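# Assemble the two printed parts to match the stand model

## Task

Join the two printed parts so they match the assembled example shown on the stand.

## Robot and tools

Robot: two Franka FR3 arms, left_arm and right_arm, each carrying a Robotiq 2F-140 gripper and a wrist camera. left_arm's fingers can fold at a hinge. A part held near the fingertips (the outer quarter of each pad) is squeezed normally. Held deeper, the fingers may wrap and pull it toward the palm: narrow parts slip, wide ones get squeezed too hard. Pressing the fingertips into a surface folds them easily unless fully closed, which spoils the next grip. right_arm's fingers are rigid.

Frames: the scene frame has its origin on the table top, midway between the nominal bases, with +z up and +x out over the table. left_arm sits on the +y side. Calibrated bases: left_arm at (-0.055, +0.462, 0) m, yaw quat_wxyz (+1.000, 0, 0, -0.018). right_arm at (+0.017, -0.337, 0) m, quat_wxyz (+1.000, 0, 0, +0.021). Hand poses, targets and wrist-camera poses are in each arm's own base frame. Fixed cameras and the table use the scene frame. Reported poses can be off by a few centimetres. end_effector_position is the point between the closed pads. The fingers point along gripper +z and close along its y axis.

The row: every command row has 20 numbers, each in [-1, 1]. First come left_arm's 10: seven joint numbers, then gripper position, force_limit and speed. Then right_arm's 10 in the same layout. The seven joints always go in this order: shoulder, wrist roll, wrist pitch, forearm roll, elbow, waist, upper arm roll.

Joint numbers are offsets, not poses. They count from the Joint targets as they stood when the action (or move) began, not from the previous row. Sending the same offset again moves the joint further. 1.0 equals 1.632 rad for the waist, shoulder, upper arm roll and elbow. It equals 3.472 rad for forearm roll, 2.955 rad for wrist pitch and 4.439 rad for wrist roll. Joint ranges in rad:
- waist: ±2.901
- shoulder: ±1.836
- upper arm roll: ±2.901
- elbow: -3.077 to -0.117
- forearm roll: ±2.876
- wrist pitch: 0.440 to 4.622
- wrist roll: ±3.051
A request more than 0.018 rad beyond a range end is refused. Commanding within 0.05 rad of an end risks a position-limit torque fault. Send 0 for a joint to keep its target.

Gripper numbers are absolute commands. position: +1 is fully open (140 mm), about -0.8 is where the pads touch, and -1 closes until blocked. force_limit sets grip force for a slow close on a part up to 40 mm wide: about 14 N at -1, 40 N at 0, 58 N at +1. speed: about 30 mm/s at -1, 140 at 0, 250 at +1. A fast close grips much harder. Both force_limit and speed start at +1. To leave a gripper unchanged, resend its last three numbers. To grip harder while holding, raise force_limit and nudge position between -1 and -0.98. To soften a grip, open and close again slowly.

Tools:
- execute_actions(actions, cameras): actions is a list of actions. Each action is up to 15 rows at 1/30 s per step, and a short table repeats its last row. Images come back only for an empty list or when cameras names them.
- move(target, speed, blend, blocking, cameras): target is one 20-number row or a list of up to 15 rows. All offsets count from the same starting Joint targets. speed is the top joint speed in rad/s (0.01 to 5.26, default 0.5), one value or one per target. blend is a corner-rounding radius in rad, and 0 means stop at each target. blocking=false returns after about 0.5 s while the motion continues. Moves do not avoid obstacles or the other arm. The result adds a move: line with done, off_target, moving, held or fault, plus limits=held if steps were withheld.
- wait(seconds 0 to 10), stop() to brake a running move.
- zoom_image(camera, region [x0,y0,x1,y1] in pixels, at most 504x504), from the latest images of cam_high, cam_bench, cam_left_wrist or cam_right_wrist. Each image is 672x504.
- clear_fault(arm) after a reported torque or force fault.
- read_manual, and finished_scene to end the scene.

Results give per-arm Joint positions, velocities and targets (in the joint order above), torques, external torques, flange force along gripper axes, end_effector_position and quaternion, and position_measured in counts (3 open, 230 pads met). object_status: 0 moving, 1 blocked while opening, 2 blocked while closing (a grip), 3 reached target or pads met. Check for 2 after closing. "joint command not followed" means the clearance check altered targets.

Avoid: contact torque over 85 N m on the big joints or 11 N m on the wrist joints, and more than 85 N of outside force (a held weight counts). Either one stops the arm until clear_fault. Do not let the arms or grippers touch each other, and never close one gripper on the other's fingers. Do not strike fixed objects, drop parts from height, let go of moving parts, or push hard. Nothing may fall or be left off the table. Long stretched-out holds can overheat motors and brake the arm.

Each tool is called after "Request:" in YAML: its name, and indented under it one key for each argument.

## Session

Request:
execute_actions:
  actions: []

Scene clock: 0.00 s.
left_arm: end_effector_position=(+0.5362, +0.1122, +0.1837) position_measured=3 object_status=3 end_effector_quat_wxyz=(-0.033, -0.115, +0.990, -0.075) | right_arm: end_effector_position=(+0.7381, -0.2878, +0.3791) position_measured=3 object_status=3 end_effector_quat_wxyz=(+0.463, +0.611, -0.207, +0.608)
Joint names: [shoulder, wrist roll, wrist pitch, forearm roll, elbow, waist, upper arm roll]
Joint positions: left_arm=[0.111 1.691 2.03 -0.157 -2.012 0.259 0.017] | right_arm=[0.337 0.617 1.906 -2.198 -2.006 -0.088 -0.002]
Joint velocities: within noise
Joint torques (N m): no reading
External joint torques (N m): no reading
Flange force (N): no reading
Joint targets: left_arm=[0.111 1.691 2.030 -0.157 -2.012 0.259 0.017] | right_arm=[0.337 0.617 1.906 -2.198 -2.006 -0.088 -0.002]
Tool commands: left_gripper/position=+1.0 left_gripper/force_limit=+1.0 left_gripper/speed=+1.0 right_gripper/position=+1.0 right_gripper/force_limit=+1.0 right_gripper/speed=+1.0

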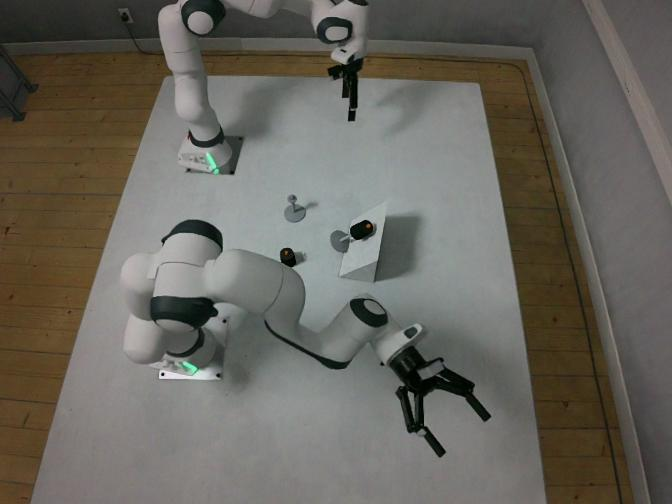

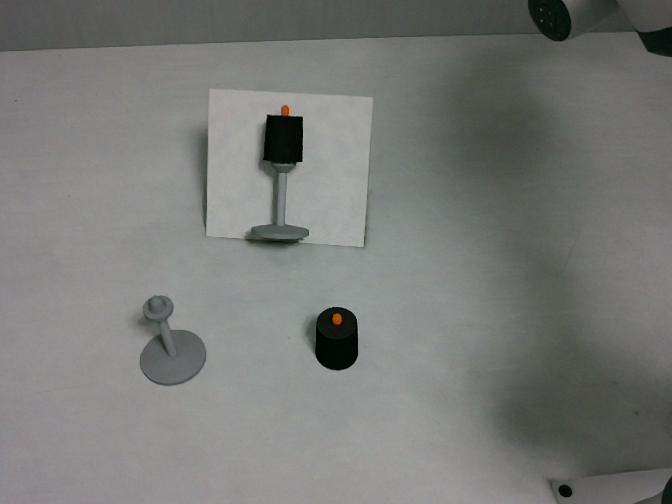

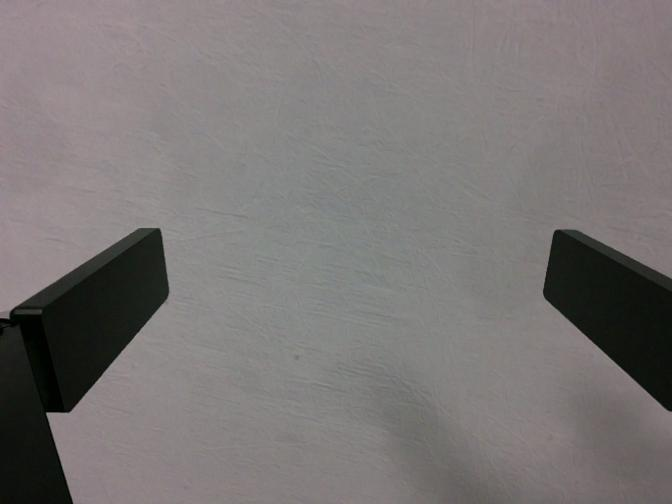

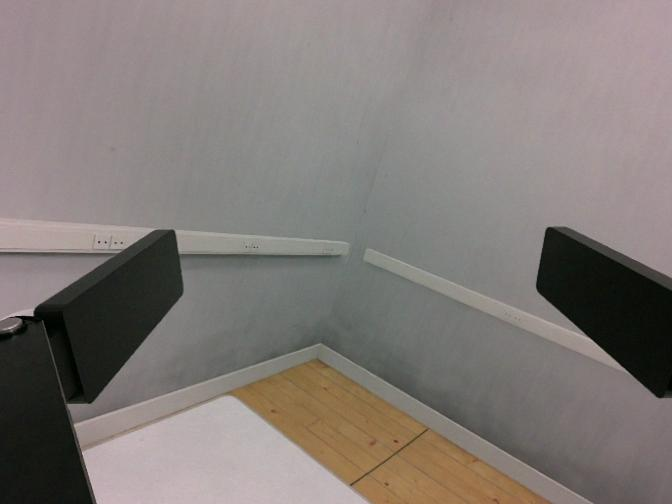

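Request:
zoom_image:
  camera: "cam_bench"
  region: [120, 270, 380, 400]

Request:
zoom_image:
  camera: "cam_bench"
  region: [200, 80, 380, 260]

Request:
zoom_image:
  camera: "cam_high"
  region: [260, 180, 400, 285]

Scaled by 1.938.

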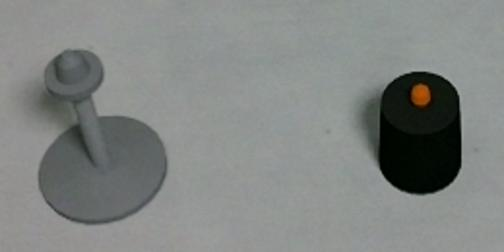

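Scaled by 2.800.

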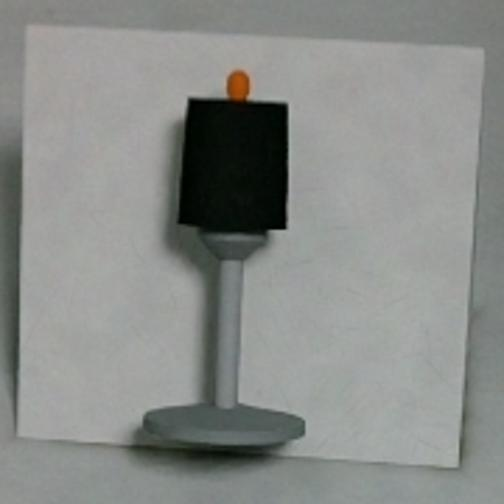

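Scaled by 3.600.

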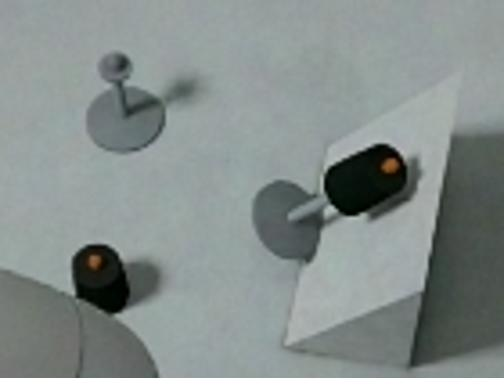

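Request:
move:
  target: [0,0,0,0,0,0,0,1,1,1,-0.465,0.2149,0.0159,0.633,-0.2255,0.5484,0.001,1,1,1]
  speed: 1.3
  cameras: ["all"]

Scene clock: 57.80 s.
left_arm: end_effector_position=(+0.5362, +0.1122, +0.1837) position_measured=3 object_status=3 end_effector_quat_wxyz=(-0.033, -0.115, +0.990, -0.075) | right_arm: end_effector_position=(+0.2920, +0.3031, +0.2703) position_measured=3 object_status=3 end_effector_quat_wxyz=(+0.000, -0.396, +0.918, -0.002)
Joint names: [shoulder, wrist roll, wrist pitch, forearm roll, elbow, waist, upper arm roll]
Joint positions: left_arm=[0.111 1.691 2.03 -0.157 -2.012 0.259 0.017] | right_arm=[-0.421 1.564 1.95 -0.004 -2.373 0.805 0.001]
Joint velocities: left_arm=[within noise] | right_arm=[-0.001 0.007 -0.001 -0.002 0 0 0.001]
Joint torques (N m): left_arm=[-35.32 -0.13 2.22 0.53 24.86 0.28 0.42] | right_arm=[-17.69 0.3 2.53 1.08 24.06 0.93 -0.89]
External joint torques (N m): left_arm=[-0.25 -0.12 0.07 -0.02 1.44 0.18 0.19] | right_arm=[-0.13 0.3 0.08 0.32 -0.57 0.85 -0.63]
Flange force (N): left_arm=[-4.5 0.1 -2.5] | right_arm=[2.0 0.6 1.4]
Joint targets: left_arm=[0.111 1.691 2.030 -0.157 -2.012 0.259 0.017] | right_arm=[-0.422 1.571 1.953 -0.001 -2.374 0.807 0.000]
move: done
camera_calibration:
cam_right_wrist: T_world_to_cam=[[-0.727231, 0.686391, -0.00176758, 0.0160516], [0.651331, 0.690893, 0.313742, -0.475833], [0.216571, 0.227012, -0.949507, 0.267242], [0, 0, 0, 1]] pos_world=[0.263721, 0.257065, 0.403066]

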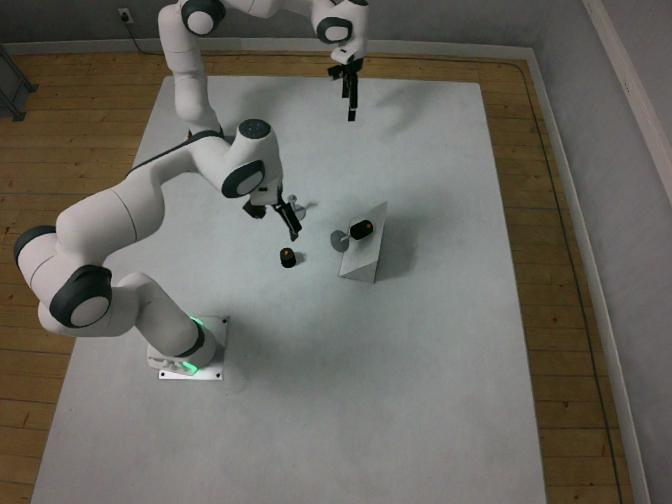

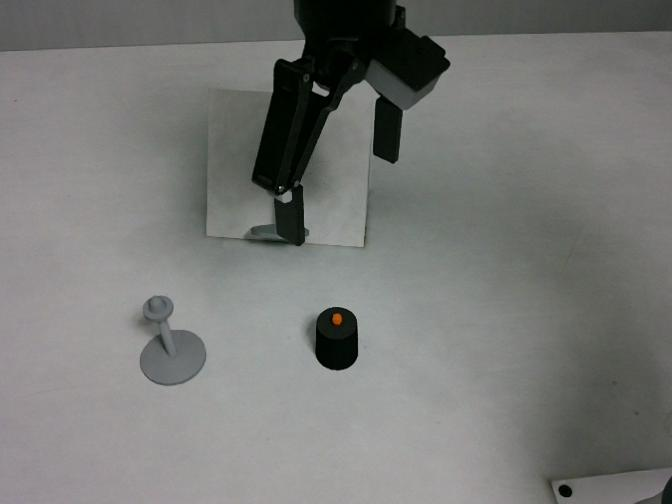

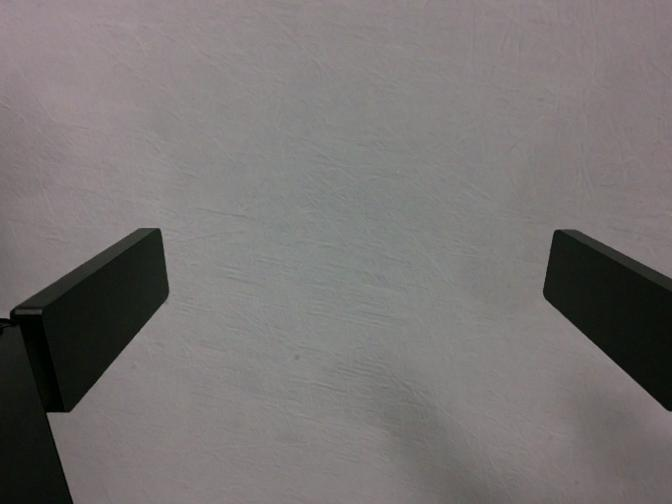

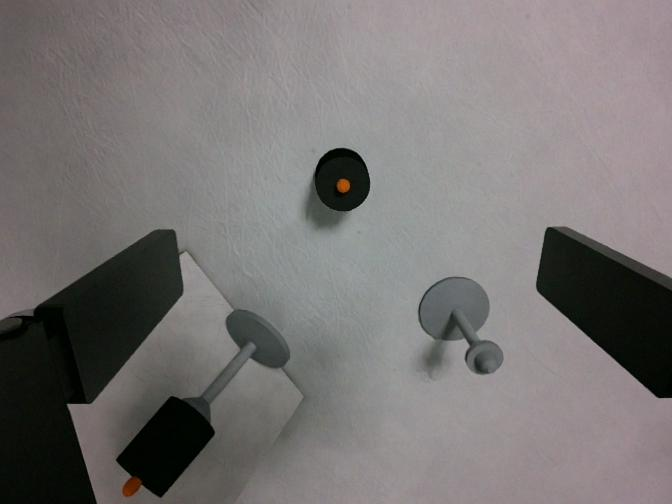

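Request:
move:
  target:
    - [0,0,0,0,0,0,0,1,1,1,0.0805,0,0.114,0,-0.1267,-0.0065,0,1,1,1]
    - [0,0,0,0,0,0,0,1,1,1,0.1828,0,0.1943,0,-0.1696,-0.0065,0,1,1,1]
  speed: [0.7,0.4]
  blend: [0.05,0]
  cameras: ["cam_bench","cam_right_wrist","cam_high"]

Scene clock: 86.37 s.
left_arm: end_effector_position=(+0.5362, +0.1122, +0.1837) position_measured=3 object_status=3 end_effector_quat_wxyz=(-0.033, -0.115, +0.990, -0.075) | right_arm: end_effector_position=(+0.2929, +0.3000, +0.0725) position_measured=3 object_status=3 end_effector_quat_wxyz=(+0.000, -0.393, +0.920, -0.001)
Joint names: [shoulder, wrist roll, wrist pitch, forearm roll, elbow, waist, upper arm roll]
Joint positions: left_arm=[0.111 1.691 2.03 -0.157 -2.012 0.259 0.017] | right_arm=[-0.125 1.566 2.524 -0.004 -2.65 0.797 0.001]
Joint velocities: left_arm=[within noise] | right_arm=[0.001 0 0.004 0.002 -0.001 -0.001 0.002]
Joint torques (N m): left_arm=[-35.29 -0.12 2.23 0.53 24.91 0.23 0.43] | right_arm=[-22.24 0.36 2.53 0.73 19.71 -0.25 -0.47]
External joint torques (N m): left_arm=[-0.32 -0.11 0.09 -0.01 1.55 0.04 0.12] | right_arm=[0.92 0.36 0.09 0.26 -0.04 -0.43 -0.53]
Flange force (N): left_arm=[-4.7 -0.1 -2.6] | right_arm=[-2.4 -0.3 2.6]
Joint targets: left_arm=[0.111 1.691 2.030 -0.157 -2.012 0.259 0.017] | right_arm=[-0.124 1.571 2.527 -0.001 -2.651 0.796 0.000]
move: done
camera_calibration:
cam_right_wrist: T_world_to_cam=[[-0.721607, 0.692303, 0.000179003, 0.0148798], [0.657396, 0.685142, 0.313706, -0.412246], [0.217057, 0.226491, -0.94952, 0.0798723], [0, 0, 0, 1]] pos_world=[0.264409, 0.254056, 0.205162]
Images, in order (width x height): cam_high 672x504, cam_bench 672x504, cam_right_wrist 672x504.

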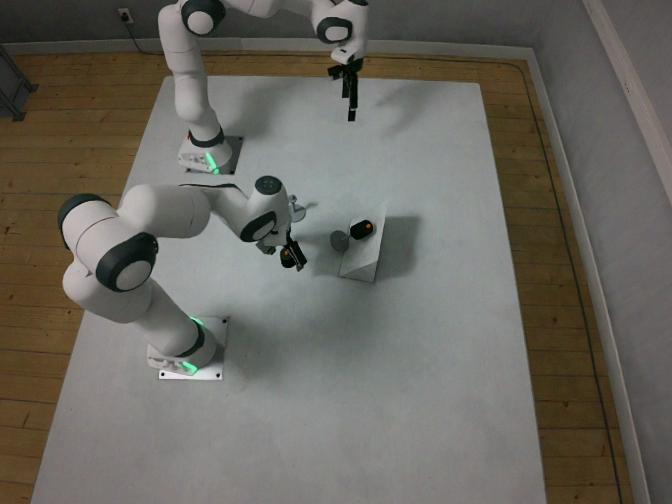

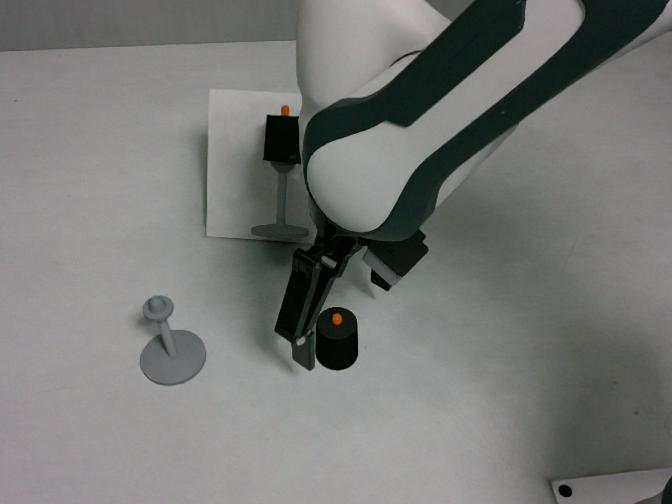

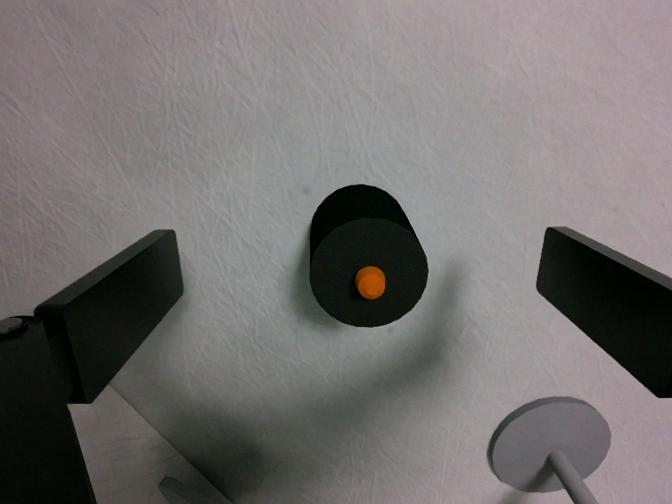

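Request:
move:
  target:
    - [0,0,0,0,0,0,0,1,1,1,0.0224,0,0.0124,0,0,0.0018,0,1,-0.3,-1]
    - [0,0,0,0,0,0,0,1,1,1,0.0224,0,0.0124,0,0,0.0018,0,-1,-0.3,-1]
  speed: 0.3
  cameras: ["cam_bench","cam_right_wrist"]

Scene clock: 99.67 s.
left_arm: end_effector_position=(+0.5362, +0.1122, +0.1837) position_measured=3 object_status=3 end_effector_quat_wxyz=(-0.033, -0.115, +0.990, -0.075) | right_arm: end_effector_position=(+0.2944, +0.3020, +0.0607) position_measured=157 object_status=0 end_effector_quat_wxyz=(+0.001, -0.393, +0.920, -0.001)
Joint names: [shoulder, wrist roll, wrist pitch, forearm roll, elbow, waist, upper arm roll]
Joint positions: left_arm=[0.111 1.691 2.03 -0.157 -2.012 0.259 0.017] | right_arm=[-0.089 1.566 2.561 -0.004 -2.65 0.798 0.001]
Joint torques (N m): left_arm=[-35.29 -0.11 2.22 0.53 24.87 0.26 0.41] | right_arm=[-22.07 0.35 2.53 0.7 18.92 0.83 -0.45]
External joint torques (N m): left_arm=[-0.36 -0.1 0.09 -0.02 1.56 0.02 0.04] | right_arm=[1.74 0.35 0.09 0.25 -0.24 0.71 -0.49]
Flange force (N): left_arm=[-4.6 -0.2 -2.7] | right_arm=[-3.8 1.0 5.0]
Joint targets: left_arm=[0.111 1.691 2.030 -0.157 -2.012 0.259 0.017] | right_arm=[-0.087 1.571 2.564 -0.001 -2.651 0.799 0.000]
move: done
camera_calibration:
cam_right_wrist: T_world_to_cam=[[-0.722104, 0.691785, 0.000269609, 0.0148931], [0.656575, 0.685229, 0.315231, -0.410767], [0.217887, 0.227806, -0.949015, 0.0672056], [0, 0, 0, 1]] pos_world=[0.265811, 0.255857, 0.193262]
Images, in order (width x height): cam_bench 672x504, cam_right_wrist 672x504.

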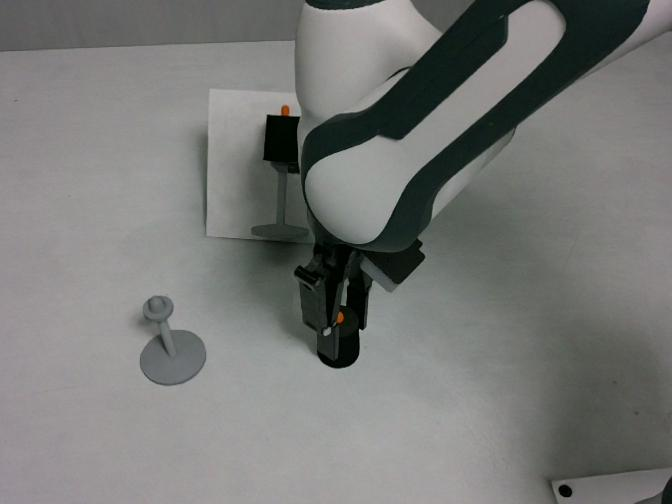

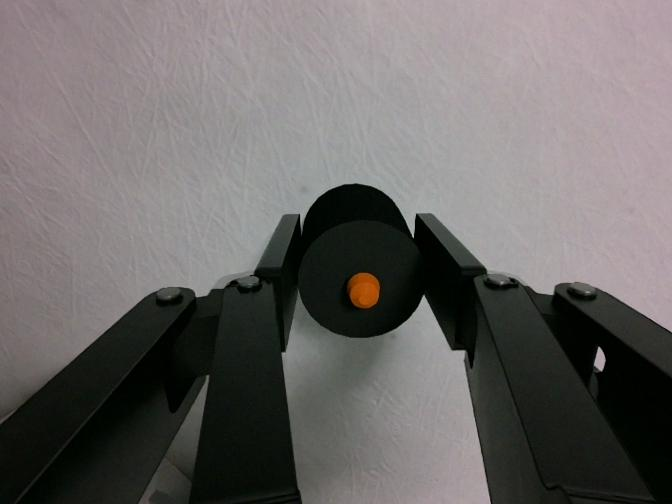

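Request:
move:
  target:
    - [0,0,0,0,0,0,0,1,1,1,-0.1665,0,-0.1417,0,0.0901,0,0,-1,-0.3,-1]
    - [0,0,0,0,0,0,0,1,1,1,0.1274,0,-0.1611,0,0.4191,0.1365,0,-1,-0.3,-1]
  speed: [0.35,0.5]
  blend: [0.05,0]
  cameras: ["cam_bench","cam_right_wrist","cam_high"]

Request:
zoom_image:
  camera: "cam_bench"
  region: [80, 220, 280, 400]

Request:
zoom_image:
  camera: "cam_high"
  region: [250, 160, 350, 240]

Request:
zoom_image:
  camera: "cam_right_wrist"
  region: [250, 120, 470, 360]

Scene clock: 116.57 s.
left_arm: end_effector_position=(+0.5362, +0.1122, +0.1837) position_measured=3 object_status=3 end_effector_quat_wxyz=(-0.033, -0.115, +0.990, -0.075) | right_arm: end_effector_position=(+0.3052, +0.4970, +0.2006) position_measured=157 object_status=2 end_effector_quat_wxyz=(+0.002, -0.492, +0.871, -0.001)
Joint names: [shoulder, wrist roll, wrist pitch, forearm roll, elbow, waist, upper arm roll]
Joint positions: left_arm=[0.111 1.691 2.03 -0.157 -2.012 0.259 0.017] | right_arm=[0.12 1.566 2.091 -0.004 -1.968 1.021 0.001]
Joint velocities: left_arm=[within noise] | right_arm=[0.001 0 -0.004 0.001 0.001 0 0]
Joint torques (N m): left_arm=[-35.33 -0.1 2.23 0.53 24.83 0.24 0.39] | right_arm=[-34.95 0.35 2.26 0.97 24.82 0.75 0.08]
External joint torques (N m): left_arm=[-0.29 -0.09 0.08 -0.02 1.45 0.06 0.08] | right_arm=[1.02 0.35 -0.2 0.26 0.76 0.75 -0.02]
Flange force (N): left_arm=[-4.4 -0.1 -2.5] | right_arm=[-6.1 1.3 -0.6]
Joint targets: left_arm=[0.111 1.691 2.030 -0.157 -2.012 0.259 0.017] | right_arm=[0.120 1.571 2.088 -0.001 -1.966 1.022 0.000]
move: done
camera_calibration:
cam_right_wrist: T_world_to_cam=[[-0.856162, 0.516708, -0.000720873, 0.0158711], [0.4897, 0.811854, 0.317941, -0.608132], [0.164868, 0.271856, -0.94811, 0.147347], [0, 0, 0, 1]] pos_world=[0.287098, 0.445457, 0.333063]
Images, in order (width x height): cam_high 672x504, cam_bench 672x504, cam_right_wrist 672x504.

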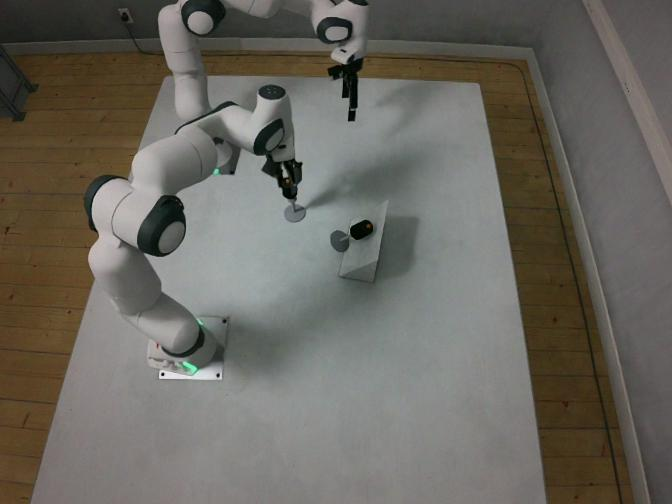

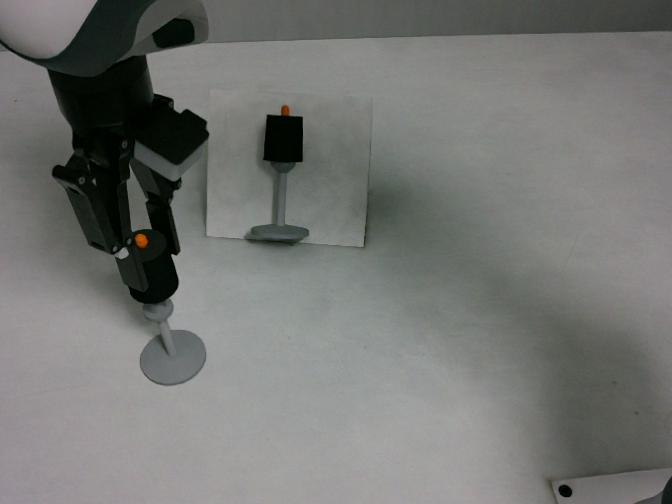

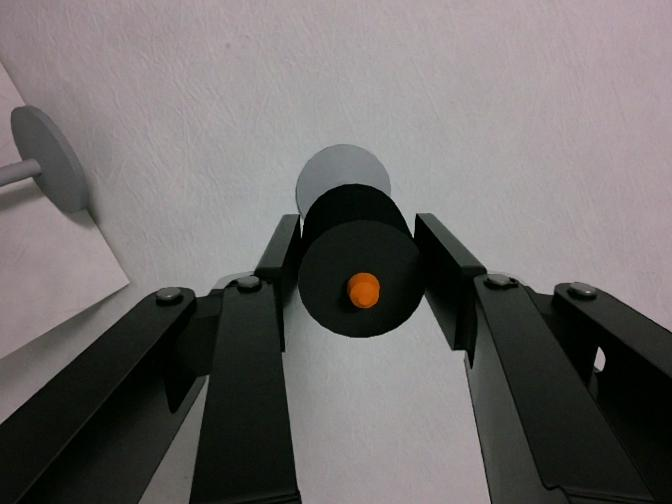

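Scaled by 2.520.

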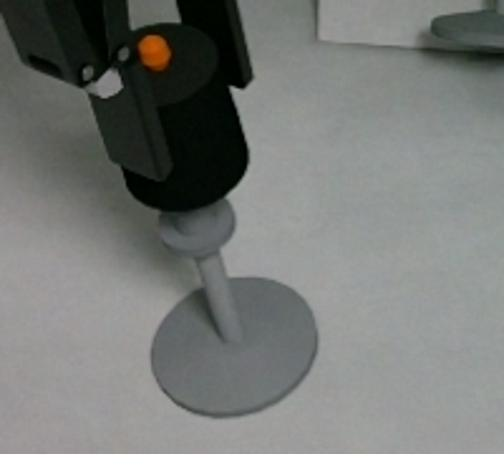

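Scaled by 5.040.

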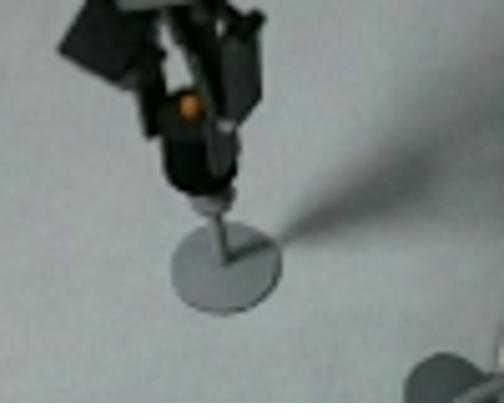

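Scaled by 2.100.

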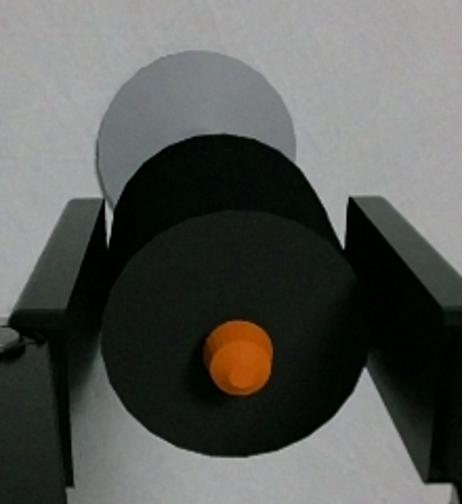

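Request:
zoom_image:
  camera: "cam_bench"
  region: [110, 220, 220, 320]

Request:
zoom_image:
  camera: "cam_high"
  region: [270, 165, 320, 225]

Scaled by 4.582.

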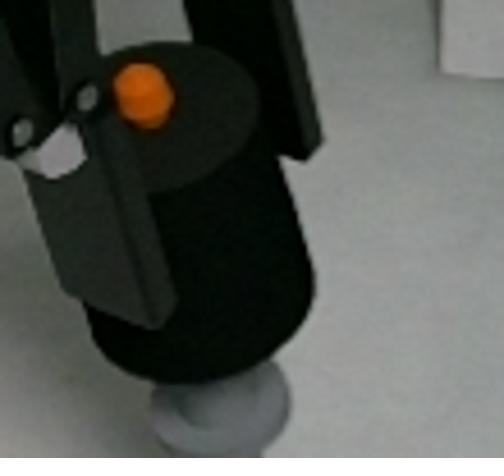

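Scaled by 8.400.

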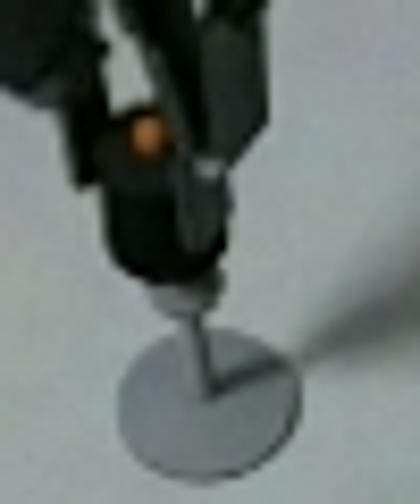

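Request:
move:
  target: [0,0,0,0,0,0,0,1,1,1,0.0215,0,0.0198,0,-0.0143,-0.0007,0,-1,-0.3,-1]
  speed: 0.1
  cameras: ["cam_bench","cam_right_wrist","cam_high"]

Request:
zoom_image:
  camera: "cam_bench"
  region: [100, 230, 220, 390]

Request:
zoom_image:
  camera: "cam_high"
  region: [270, 165, 320, 225]

Scene clock: 164.40 s.
left_arm: end_effector_position=(+0.5362, +0.1122, +0.1837) position_measured=3 object_status=3 end_effector_quat_wxyz=(-0.033, -0.115, +0.990, -0.075) | right_arm: end_effector_position=(+0.3060, +0.4984, +0.1743) position_measured=157 object_status=2 end_effector_quat_wxyz=(+0.000, -0.492, +0.871, -0.002)
Joint names: [shoulder, wrist roll, wrist pitch, forearm roll, elbow, waist, upper arm roll]
Joint positions: left_arm=[0.111 1.691 2.03 -0.157 -2.012 0.259 0.017] | right_arm=[0.155 1.566 2.143 -0.004 -1.99 1.021 0.001]
Joint velocities: left_arm=[within noise] | right_arm=[0 0 0.005 -0.001 -0.001 0 -0.001]
Joint torques (N m): left_arm=[-35.32 -0.15 2.23 0.52 24.88 0.26 0.43] | right_arm=[-36.14 0.35 2.65 0.93 23.8 0.37 0.17]
External joint torques (N m): left_arm=[-0.38 -0.14 0.09 -0.03 1.55 0.05 0.09] | right_arm=[0.8 0.35 0.2 0.24 -0.01 0.36 0.01]
Flange force (N): left_arm=[-4.5 -0.2 -2.7] | right_arm=[-2.1 1.0 1.3]
Joint targets: left_arm=[0.111 1.691 2.030 -0.157 -2.012 0.259 0.017] | right_arm=[0.156 1.571 2.146 -0.001 -1.990 1.021 0.000]
move: done
camera_calibration:
cam_right_wrist: T_world_to_cam=[[-0.856258, 0.516549, -0.000526449, 0.0158856], [0.490537, 0.813458, 0.312505, -0.601367], [0.161853, 0.267327, -0.949916, 0.125406], [0, 0, 0, 1]] pos_world=[0.288298, 0.447457, 0.307064]
Images, in order (width x height): cam_high 672x504, cam_bench 672x504, cam_right_wrist 672x504.

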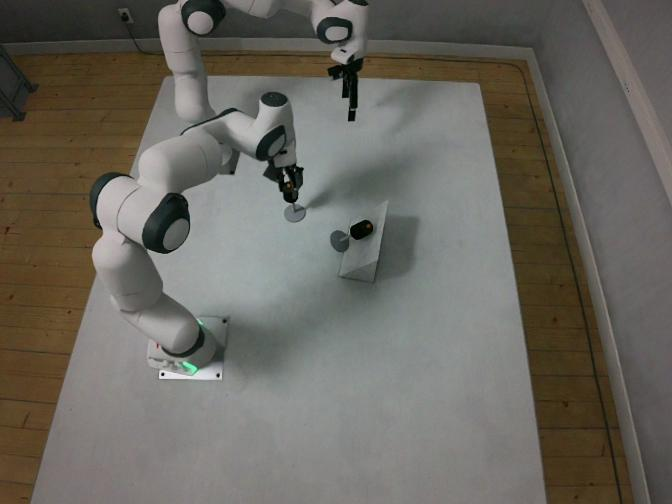

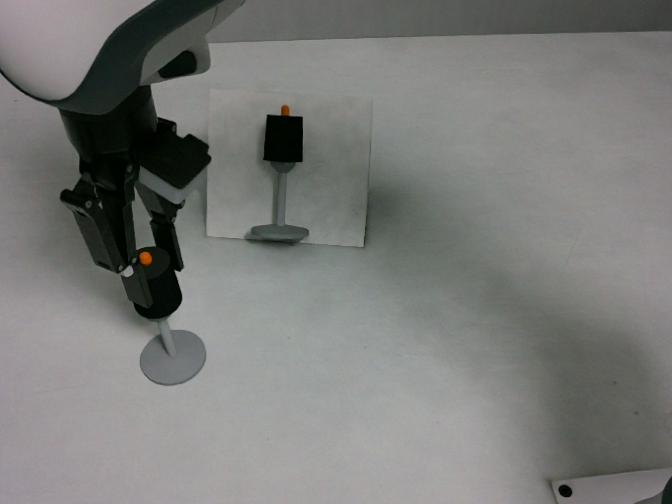

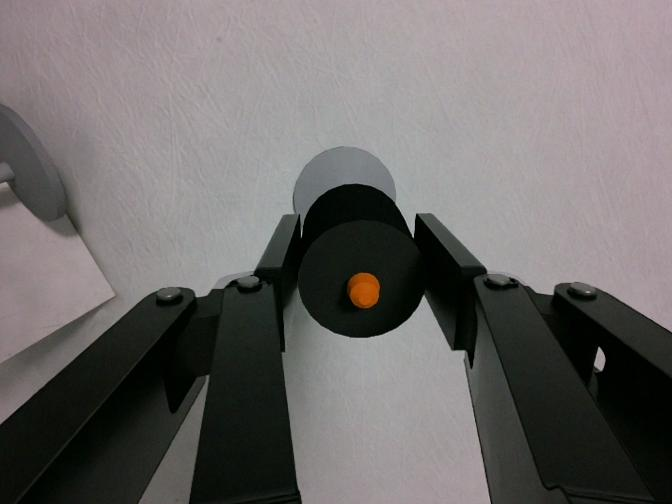

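Scaled by 3.150.

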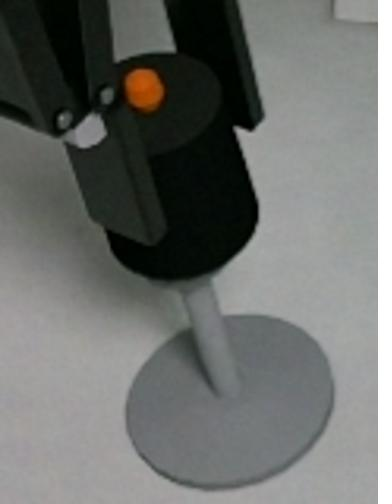

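Scaled by 8.400.

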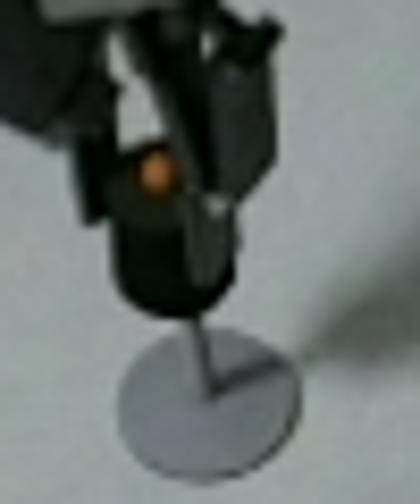

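Request:
zoom_image:
  camera: "cam_bench"
  region: [120, 260, 200, 340]

Request:
zoom_image:
  camera: "cam_right_wrist"
  region: [270, 130, 450, 350]

Scaled by 6.300.

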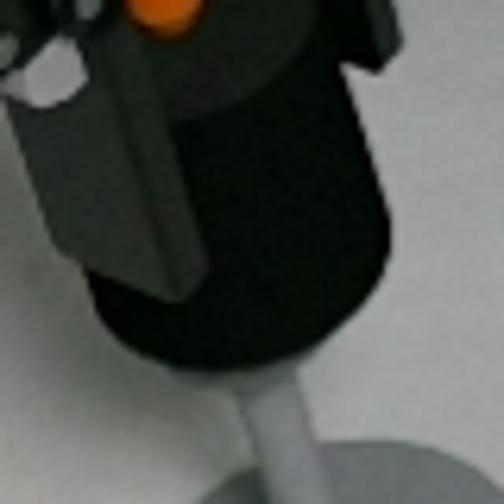

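Scaled by 2.291.

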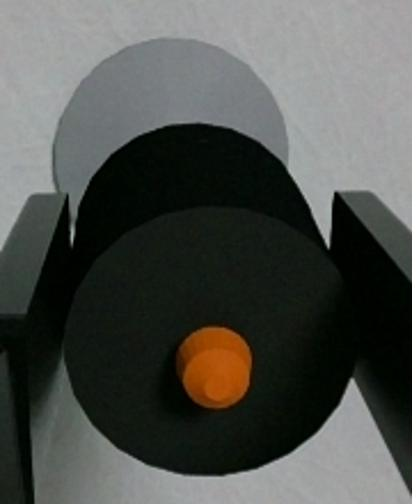

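Request:
move:
  target: [0,0,0,0,0,0,0,1,1,1,0.0129,0,0.0085,0,-0.0024,-0.0017,0,-1,-0.3,-1]
  speed: 0.05
  cameras: ["cam_bench","cam_right_wrist","cam_high"]

Request:
zoom_image:
  camera: "cam_bench"
  region: [120, 260, 220, 390]

Request:
zoom_image:
  camera: "cam_right_wrist"
  region: [270, 130, 450, 350]

Request:
zoom_image:
  camera: "cam_high"
  region: [270, 165, 320, 225]

Scene clock: 215.90 s.
left_arm: end_effector_position=(+0.5362, +0.1122, +0.1837) position_measured=3 object_status=3 end_effector_quat_wxyz=(-0.033, -0.115, +0.990, -0.075) | right_arm: end_effector_position=(+0.3084, +0.5004, +0.1628) position_measured=157 object_status=2 end_effector_quat_wxyz=(+0.000, -0.491, +0.871, -0.002)
Joint names: [shoulder, wrist roll, wrist pitch, forearm roll, elbow, waist, upper arm roll]
Joint positions: left_arm=[0.111 1.691 2.03 -0.157 -2.012 0.259 0.017] | right_arm=[0.176 1.566 2.168 -0.004 -1.993 1.019 0.001]
Joint velocities: left_arm=[within noise] | right_arm=[0 0.001 0.004 -0.002 0.001 -0.001 -0.001]
Joint torques (N m): left_arm=[-35.32 -0.1 2.23 0.53 24.86 0.26 0.43] | right_arm=[-36.29 0.36 2.6 0.92 23.43 -0.18 0.16]
External joint torques (N m): left_arm=[-0.26 -0.09 0.08 -0.02 1.44 0.2 0.23] | right_arm=[1.12 0.36 0.15 0.24 -0.16 -0.31 -0.12]
Flange force (N): left_arm=[-4.5 0.2 -2.5] | right_arm=[-2.4 0.2 1.8]
Joint targets: left_arm=[0.111 1.691 2.030 -0.157 -2.012 0.259 0.017] | right_arm=[0.177 1.571 2.171 -0.001 -1.994 1.018 0.000]
move: done
camera_calibration:
cam_right_wrist: T_world_to_cam=[[-0.855391, 0.517983, -0.000485419, 0.0159584], [0.491757, 0.812375, 0.313403, -0.600546], [0.162732, 0.267843, -0.94962, 0.112932], [0, 0, 0, 1]] pos_world=[0.290596, 0.449354, 0.295463]
Images, in order (width x height): cam_high 672x504, cam_bench 672x504, cam_right_wrist 672x504.

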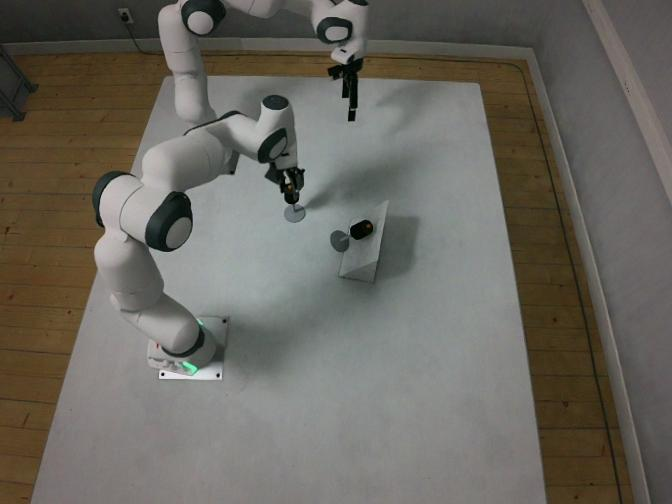

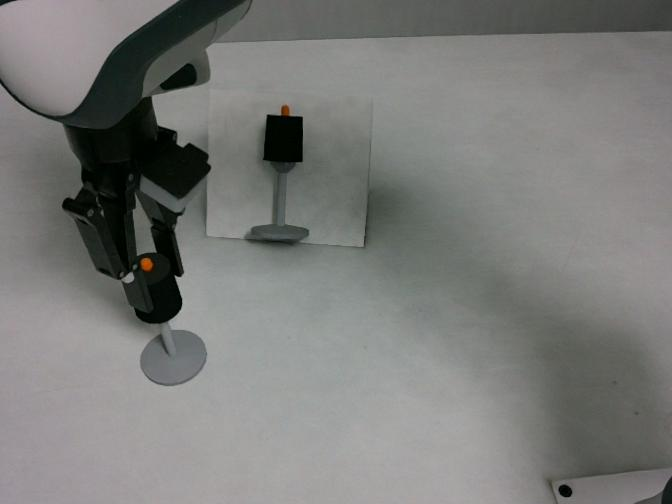

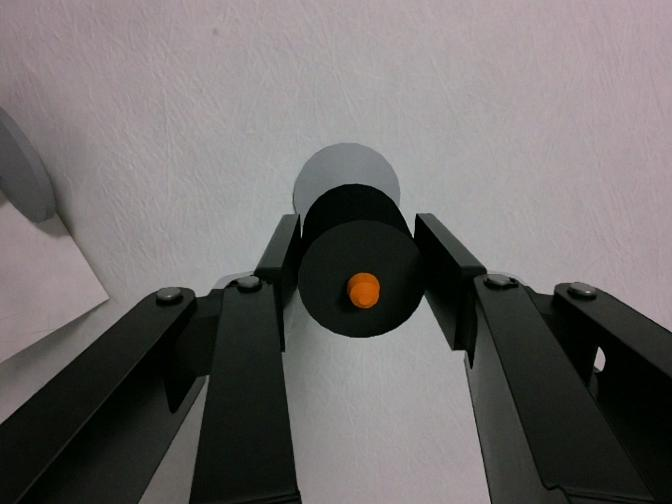

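Scaled by 3.877.

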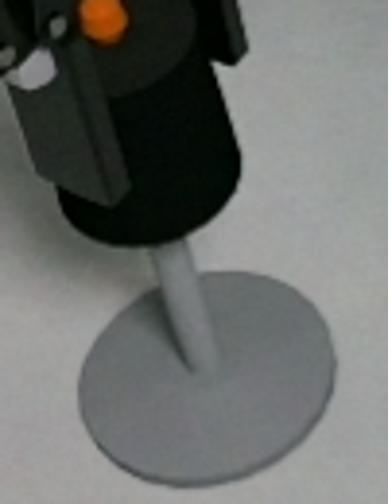

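Scaled by 2.291.

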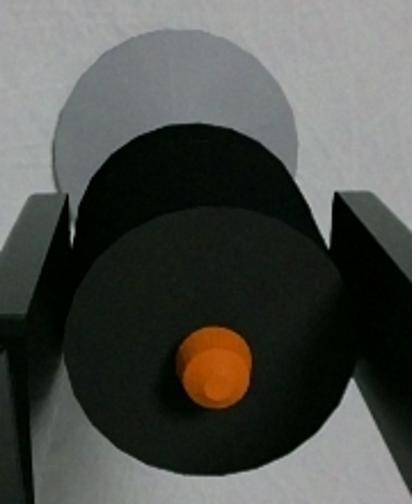

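Scaled by 8.400.

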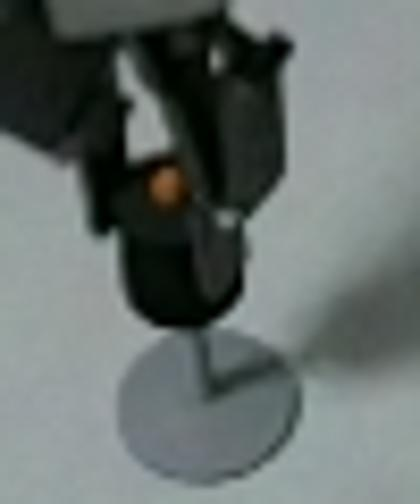

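Request:
move:
  target: [0,0,0,0,0,0,0,1,1,1,0.0088,0,0.0075,0,-0.0049,-0.0015,0,-1,-0.3,-1]
  speed: 0.04
  cameras: ["cam_bench","cam_right_wrist","cam_high"]

Request:
zoom_image:
  camera: "cam_bench"
  region: [120, 260, 220, 390]

Request:
zoom_image:
  camera: "cam_high"
  region: [270, 165, 320, 225]

Scene clock: 234.27 s.
left_arm: end_effector_position=(+0.5362, +0.1122, +0.1837) position_measured=3 object_status=3 end_effector_quat_wxyz=(-0.033, -0.115, +0.990, -0.075) | right_arm: end_effector_position=(+0.3115, +0.5043, +0.1608) position_measured=157 object_status=2 end_effector_quat_wxyz=(+0.006, -0.490, +0.871, +0.002)
Joint names: [shoulder, wrist roll, wrist pitch, forearm roll, elbow, waist, upper arm roll]
Joint positions: left_arm=[0.111 1.691 2.03 -0.157 -2.012 0.259 0.017] | right_arm=[0.181 1.566 2.189 -0.003 -1.995 1.018 0.001]
Joint velocities: left_arm=[within noise] | right_arm=[-0.002 0.001 0.005 -0.001 0 0.001 0.001]
Joint torques (N m): left_arm=[-35.29 -0.12 2.23 0.52 24.88 0.26 0.41] | right_arm=[-30.54 0.35 2.74 0.72 19.89 -0.81 -0.49]
External joint torques (N m): left_arm=[-0.41 -0.11 0.09 -0.03 1.58 0.16 0.17] | right_arm=[7.05 0.35 0.25 0.04 -3.73 -0.91 -0.75]
Flange force (N): left_arm=[-4.5 0.0 -2.8] | right_arm=[-4.9 -0.8 13.2]
Joint targets: left_arm=[0.111 1.691 2.030 -0.157 -2.012 0.259 0.017] | right_arm=[0.191 1.571 2.194 -0.001 -2.002 1.016 0.000]
move: done
camera_calibration:
cam_right_wrist: T_world_to_cam=[[-0.854454, 0.519527, 0.0000461097, 0.0154347], [0.490974, 0.807465, 0.327023, -0.604139], [0.16986, 0.279449, -0.945016, 0.100731], [0, 0, 0, 1]] pos_world=[0.292695, 0.451653, 0.292759]
Images, in order (width x height): cam_high 672x504, cam_bench 672x504, cam_right_wrist 672x504.

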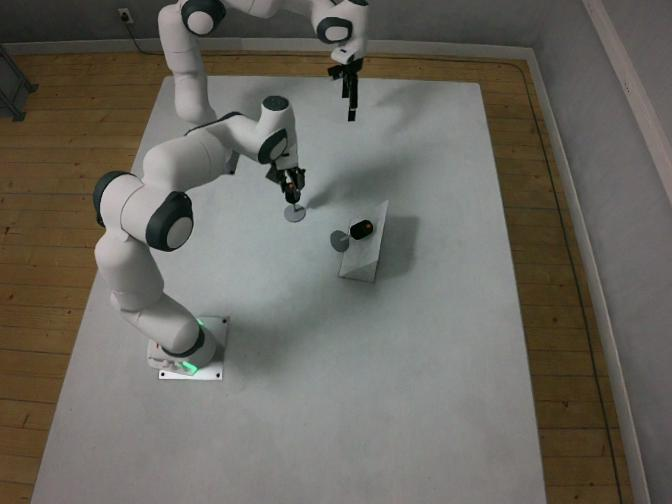

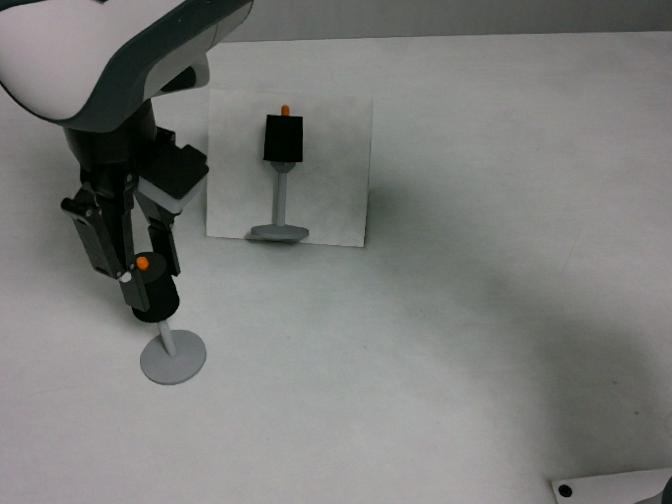

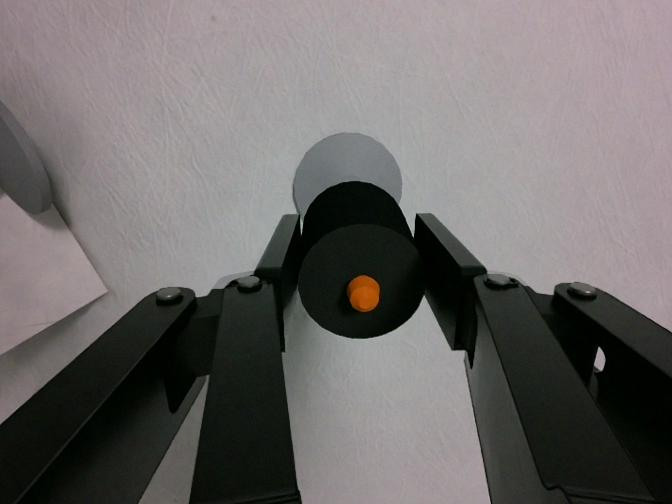

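Scaled by 3.877.

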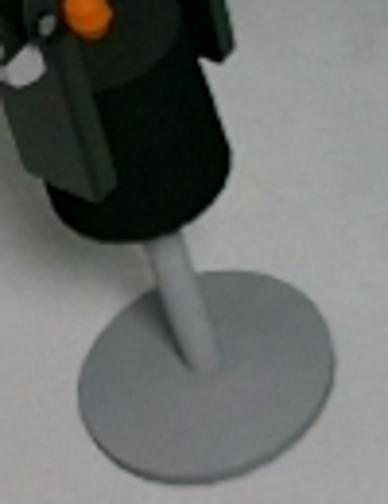

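Scaled by 8.400.

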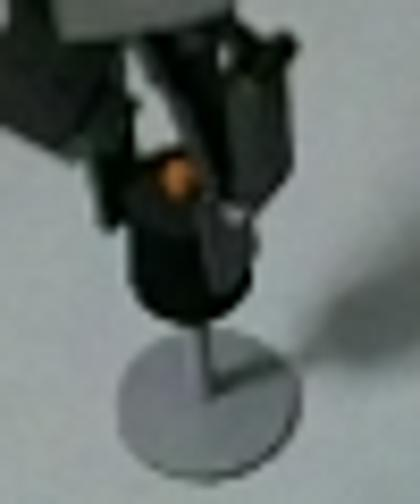

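Request:
move:
  target:
    - [0,0,0,0,0,0,0,1,1,1,-0.0089,0,-0.0131,0,0.0148,-0.0009,0,-1,-0.3,-1]
    - [0,0,0,0,0,0,0,1,1,1,0.001,0,-0.0022,0,0.005,-0.0009,0,-1,-0.3,-1]
  speed: [0.1,0.03]
  cameras: ["cam_bench","cam_right_wrist","cam_high"]

Request:
zoom_image:
  camera: "cam_bench"
  region: [120, 260, 220, 390]

Request:
zoom_image:
  camera: "cam_high"
  region: [270, 165, 320, 225]

Scene clock: 251.67 s.
left_arm: end_effector_position=(+0.5362, +0.1122, +0.1837) position_measured=3 object_status=3 end_effector_quat_wxyz=(-0.033, -0.115, +0.990, -0.075) | right_arm: end_effector_position=(+0.3131, +0.5037, +0.1604) position_measured=157 object_status=2 end_effector_quat_wxyz=(+0.004, -0.489, +0.872, +0.001)
Joint names: [shoulder, wrist roll, wrist pitch, forearm roll, elbow, waist, upper arm roll]
Joint positions: left_arm=[0.111 1.691 2.03 -0.157 -2.012 0.259 0.017] | right_arm=[0.186 1.566 2.183 -0.003 -1.989 1.015 0.001]
Joint velocities: left_arm=[within noise] | right_arm=[0.002 0.001 0.004 -0.001 -0.001 -0.001 0]
Joint torques (N m): left_arm=[-35.31 -0.11 2.22 0.52 24.91 0.25 0.41] | right_arm=[-32.77 0.35 2.69 0.8 20.81 -0.13 0.26]
External joint torques (N m): left_arm=[-0.33 -0.1 0.08 -0.03 1.55 0.07 0.09] | right_arm=[4.87 0.35 0.21 0.13 -2.78 -0.12 0.11]
Flange force (N): left_arm=[-4.6 -0.1 -2.7] | right_arm=[-2.6 0.6 9.4]
Joint targets: left_arm=[0.111 1.691 2.030 -0.157 -2.012 0.259 0.017] | right_arm=[0.193 1.571 2.187 -0.001 -1.994 1.014 0.000]
move: done
camera_calibration:
cam_right_wrist: T_world_to_cam=[[-0.852975, 0.521951, 0.000129872, 0.0153318], [0.494041, 0.807284, 0.322826, -0.604496], [0.168394, 0.275426, -0.946458, 0.102926], [0, 0, 0, 1]] pos_world=[0.294391, 0.451649, 0.29256]
Images, in order (width x height): cam_high 672x504, cam_bench 672x504, cam_right_wrist 672x504.

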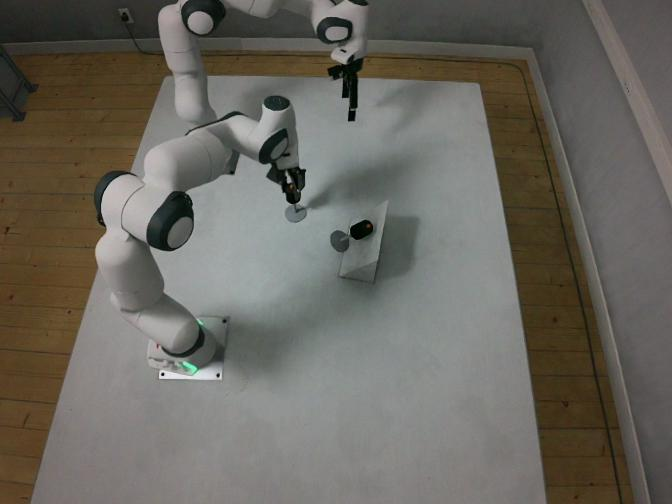

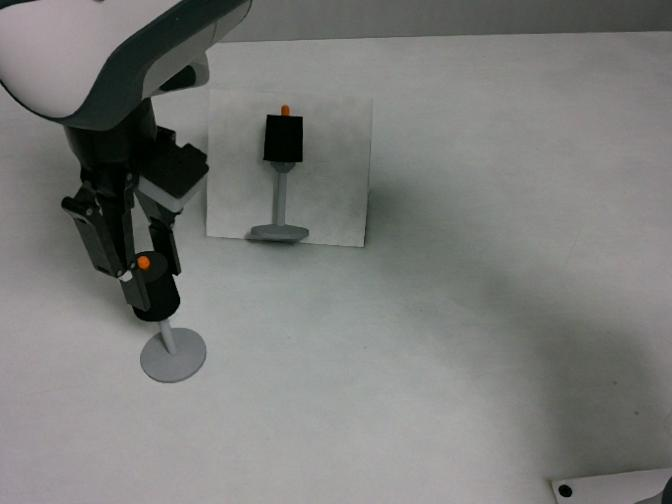

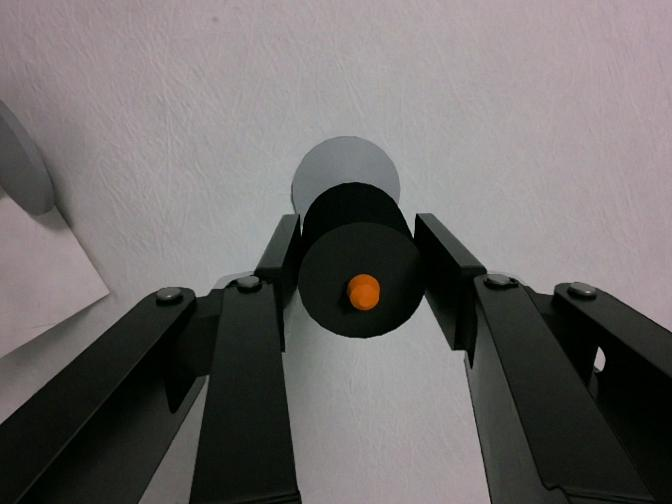

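Scaled by 3.877.

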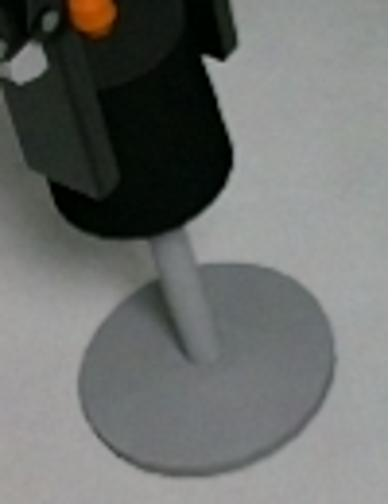

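Scaled by 8.400.

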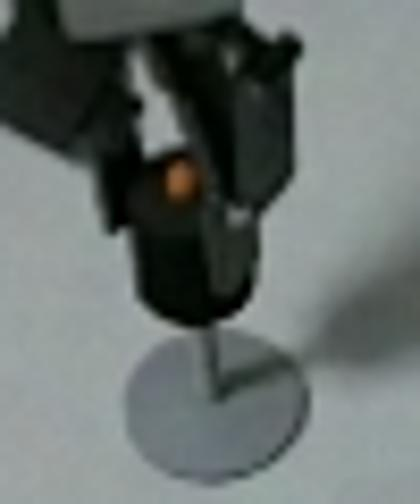

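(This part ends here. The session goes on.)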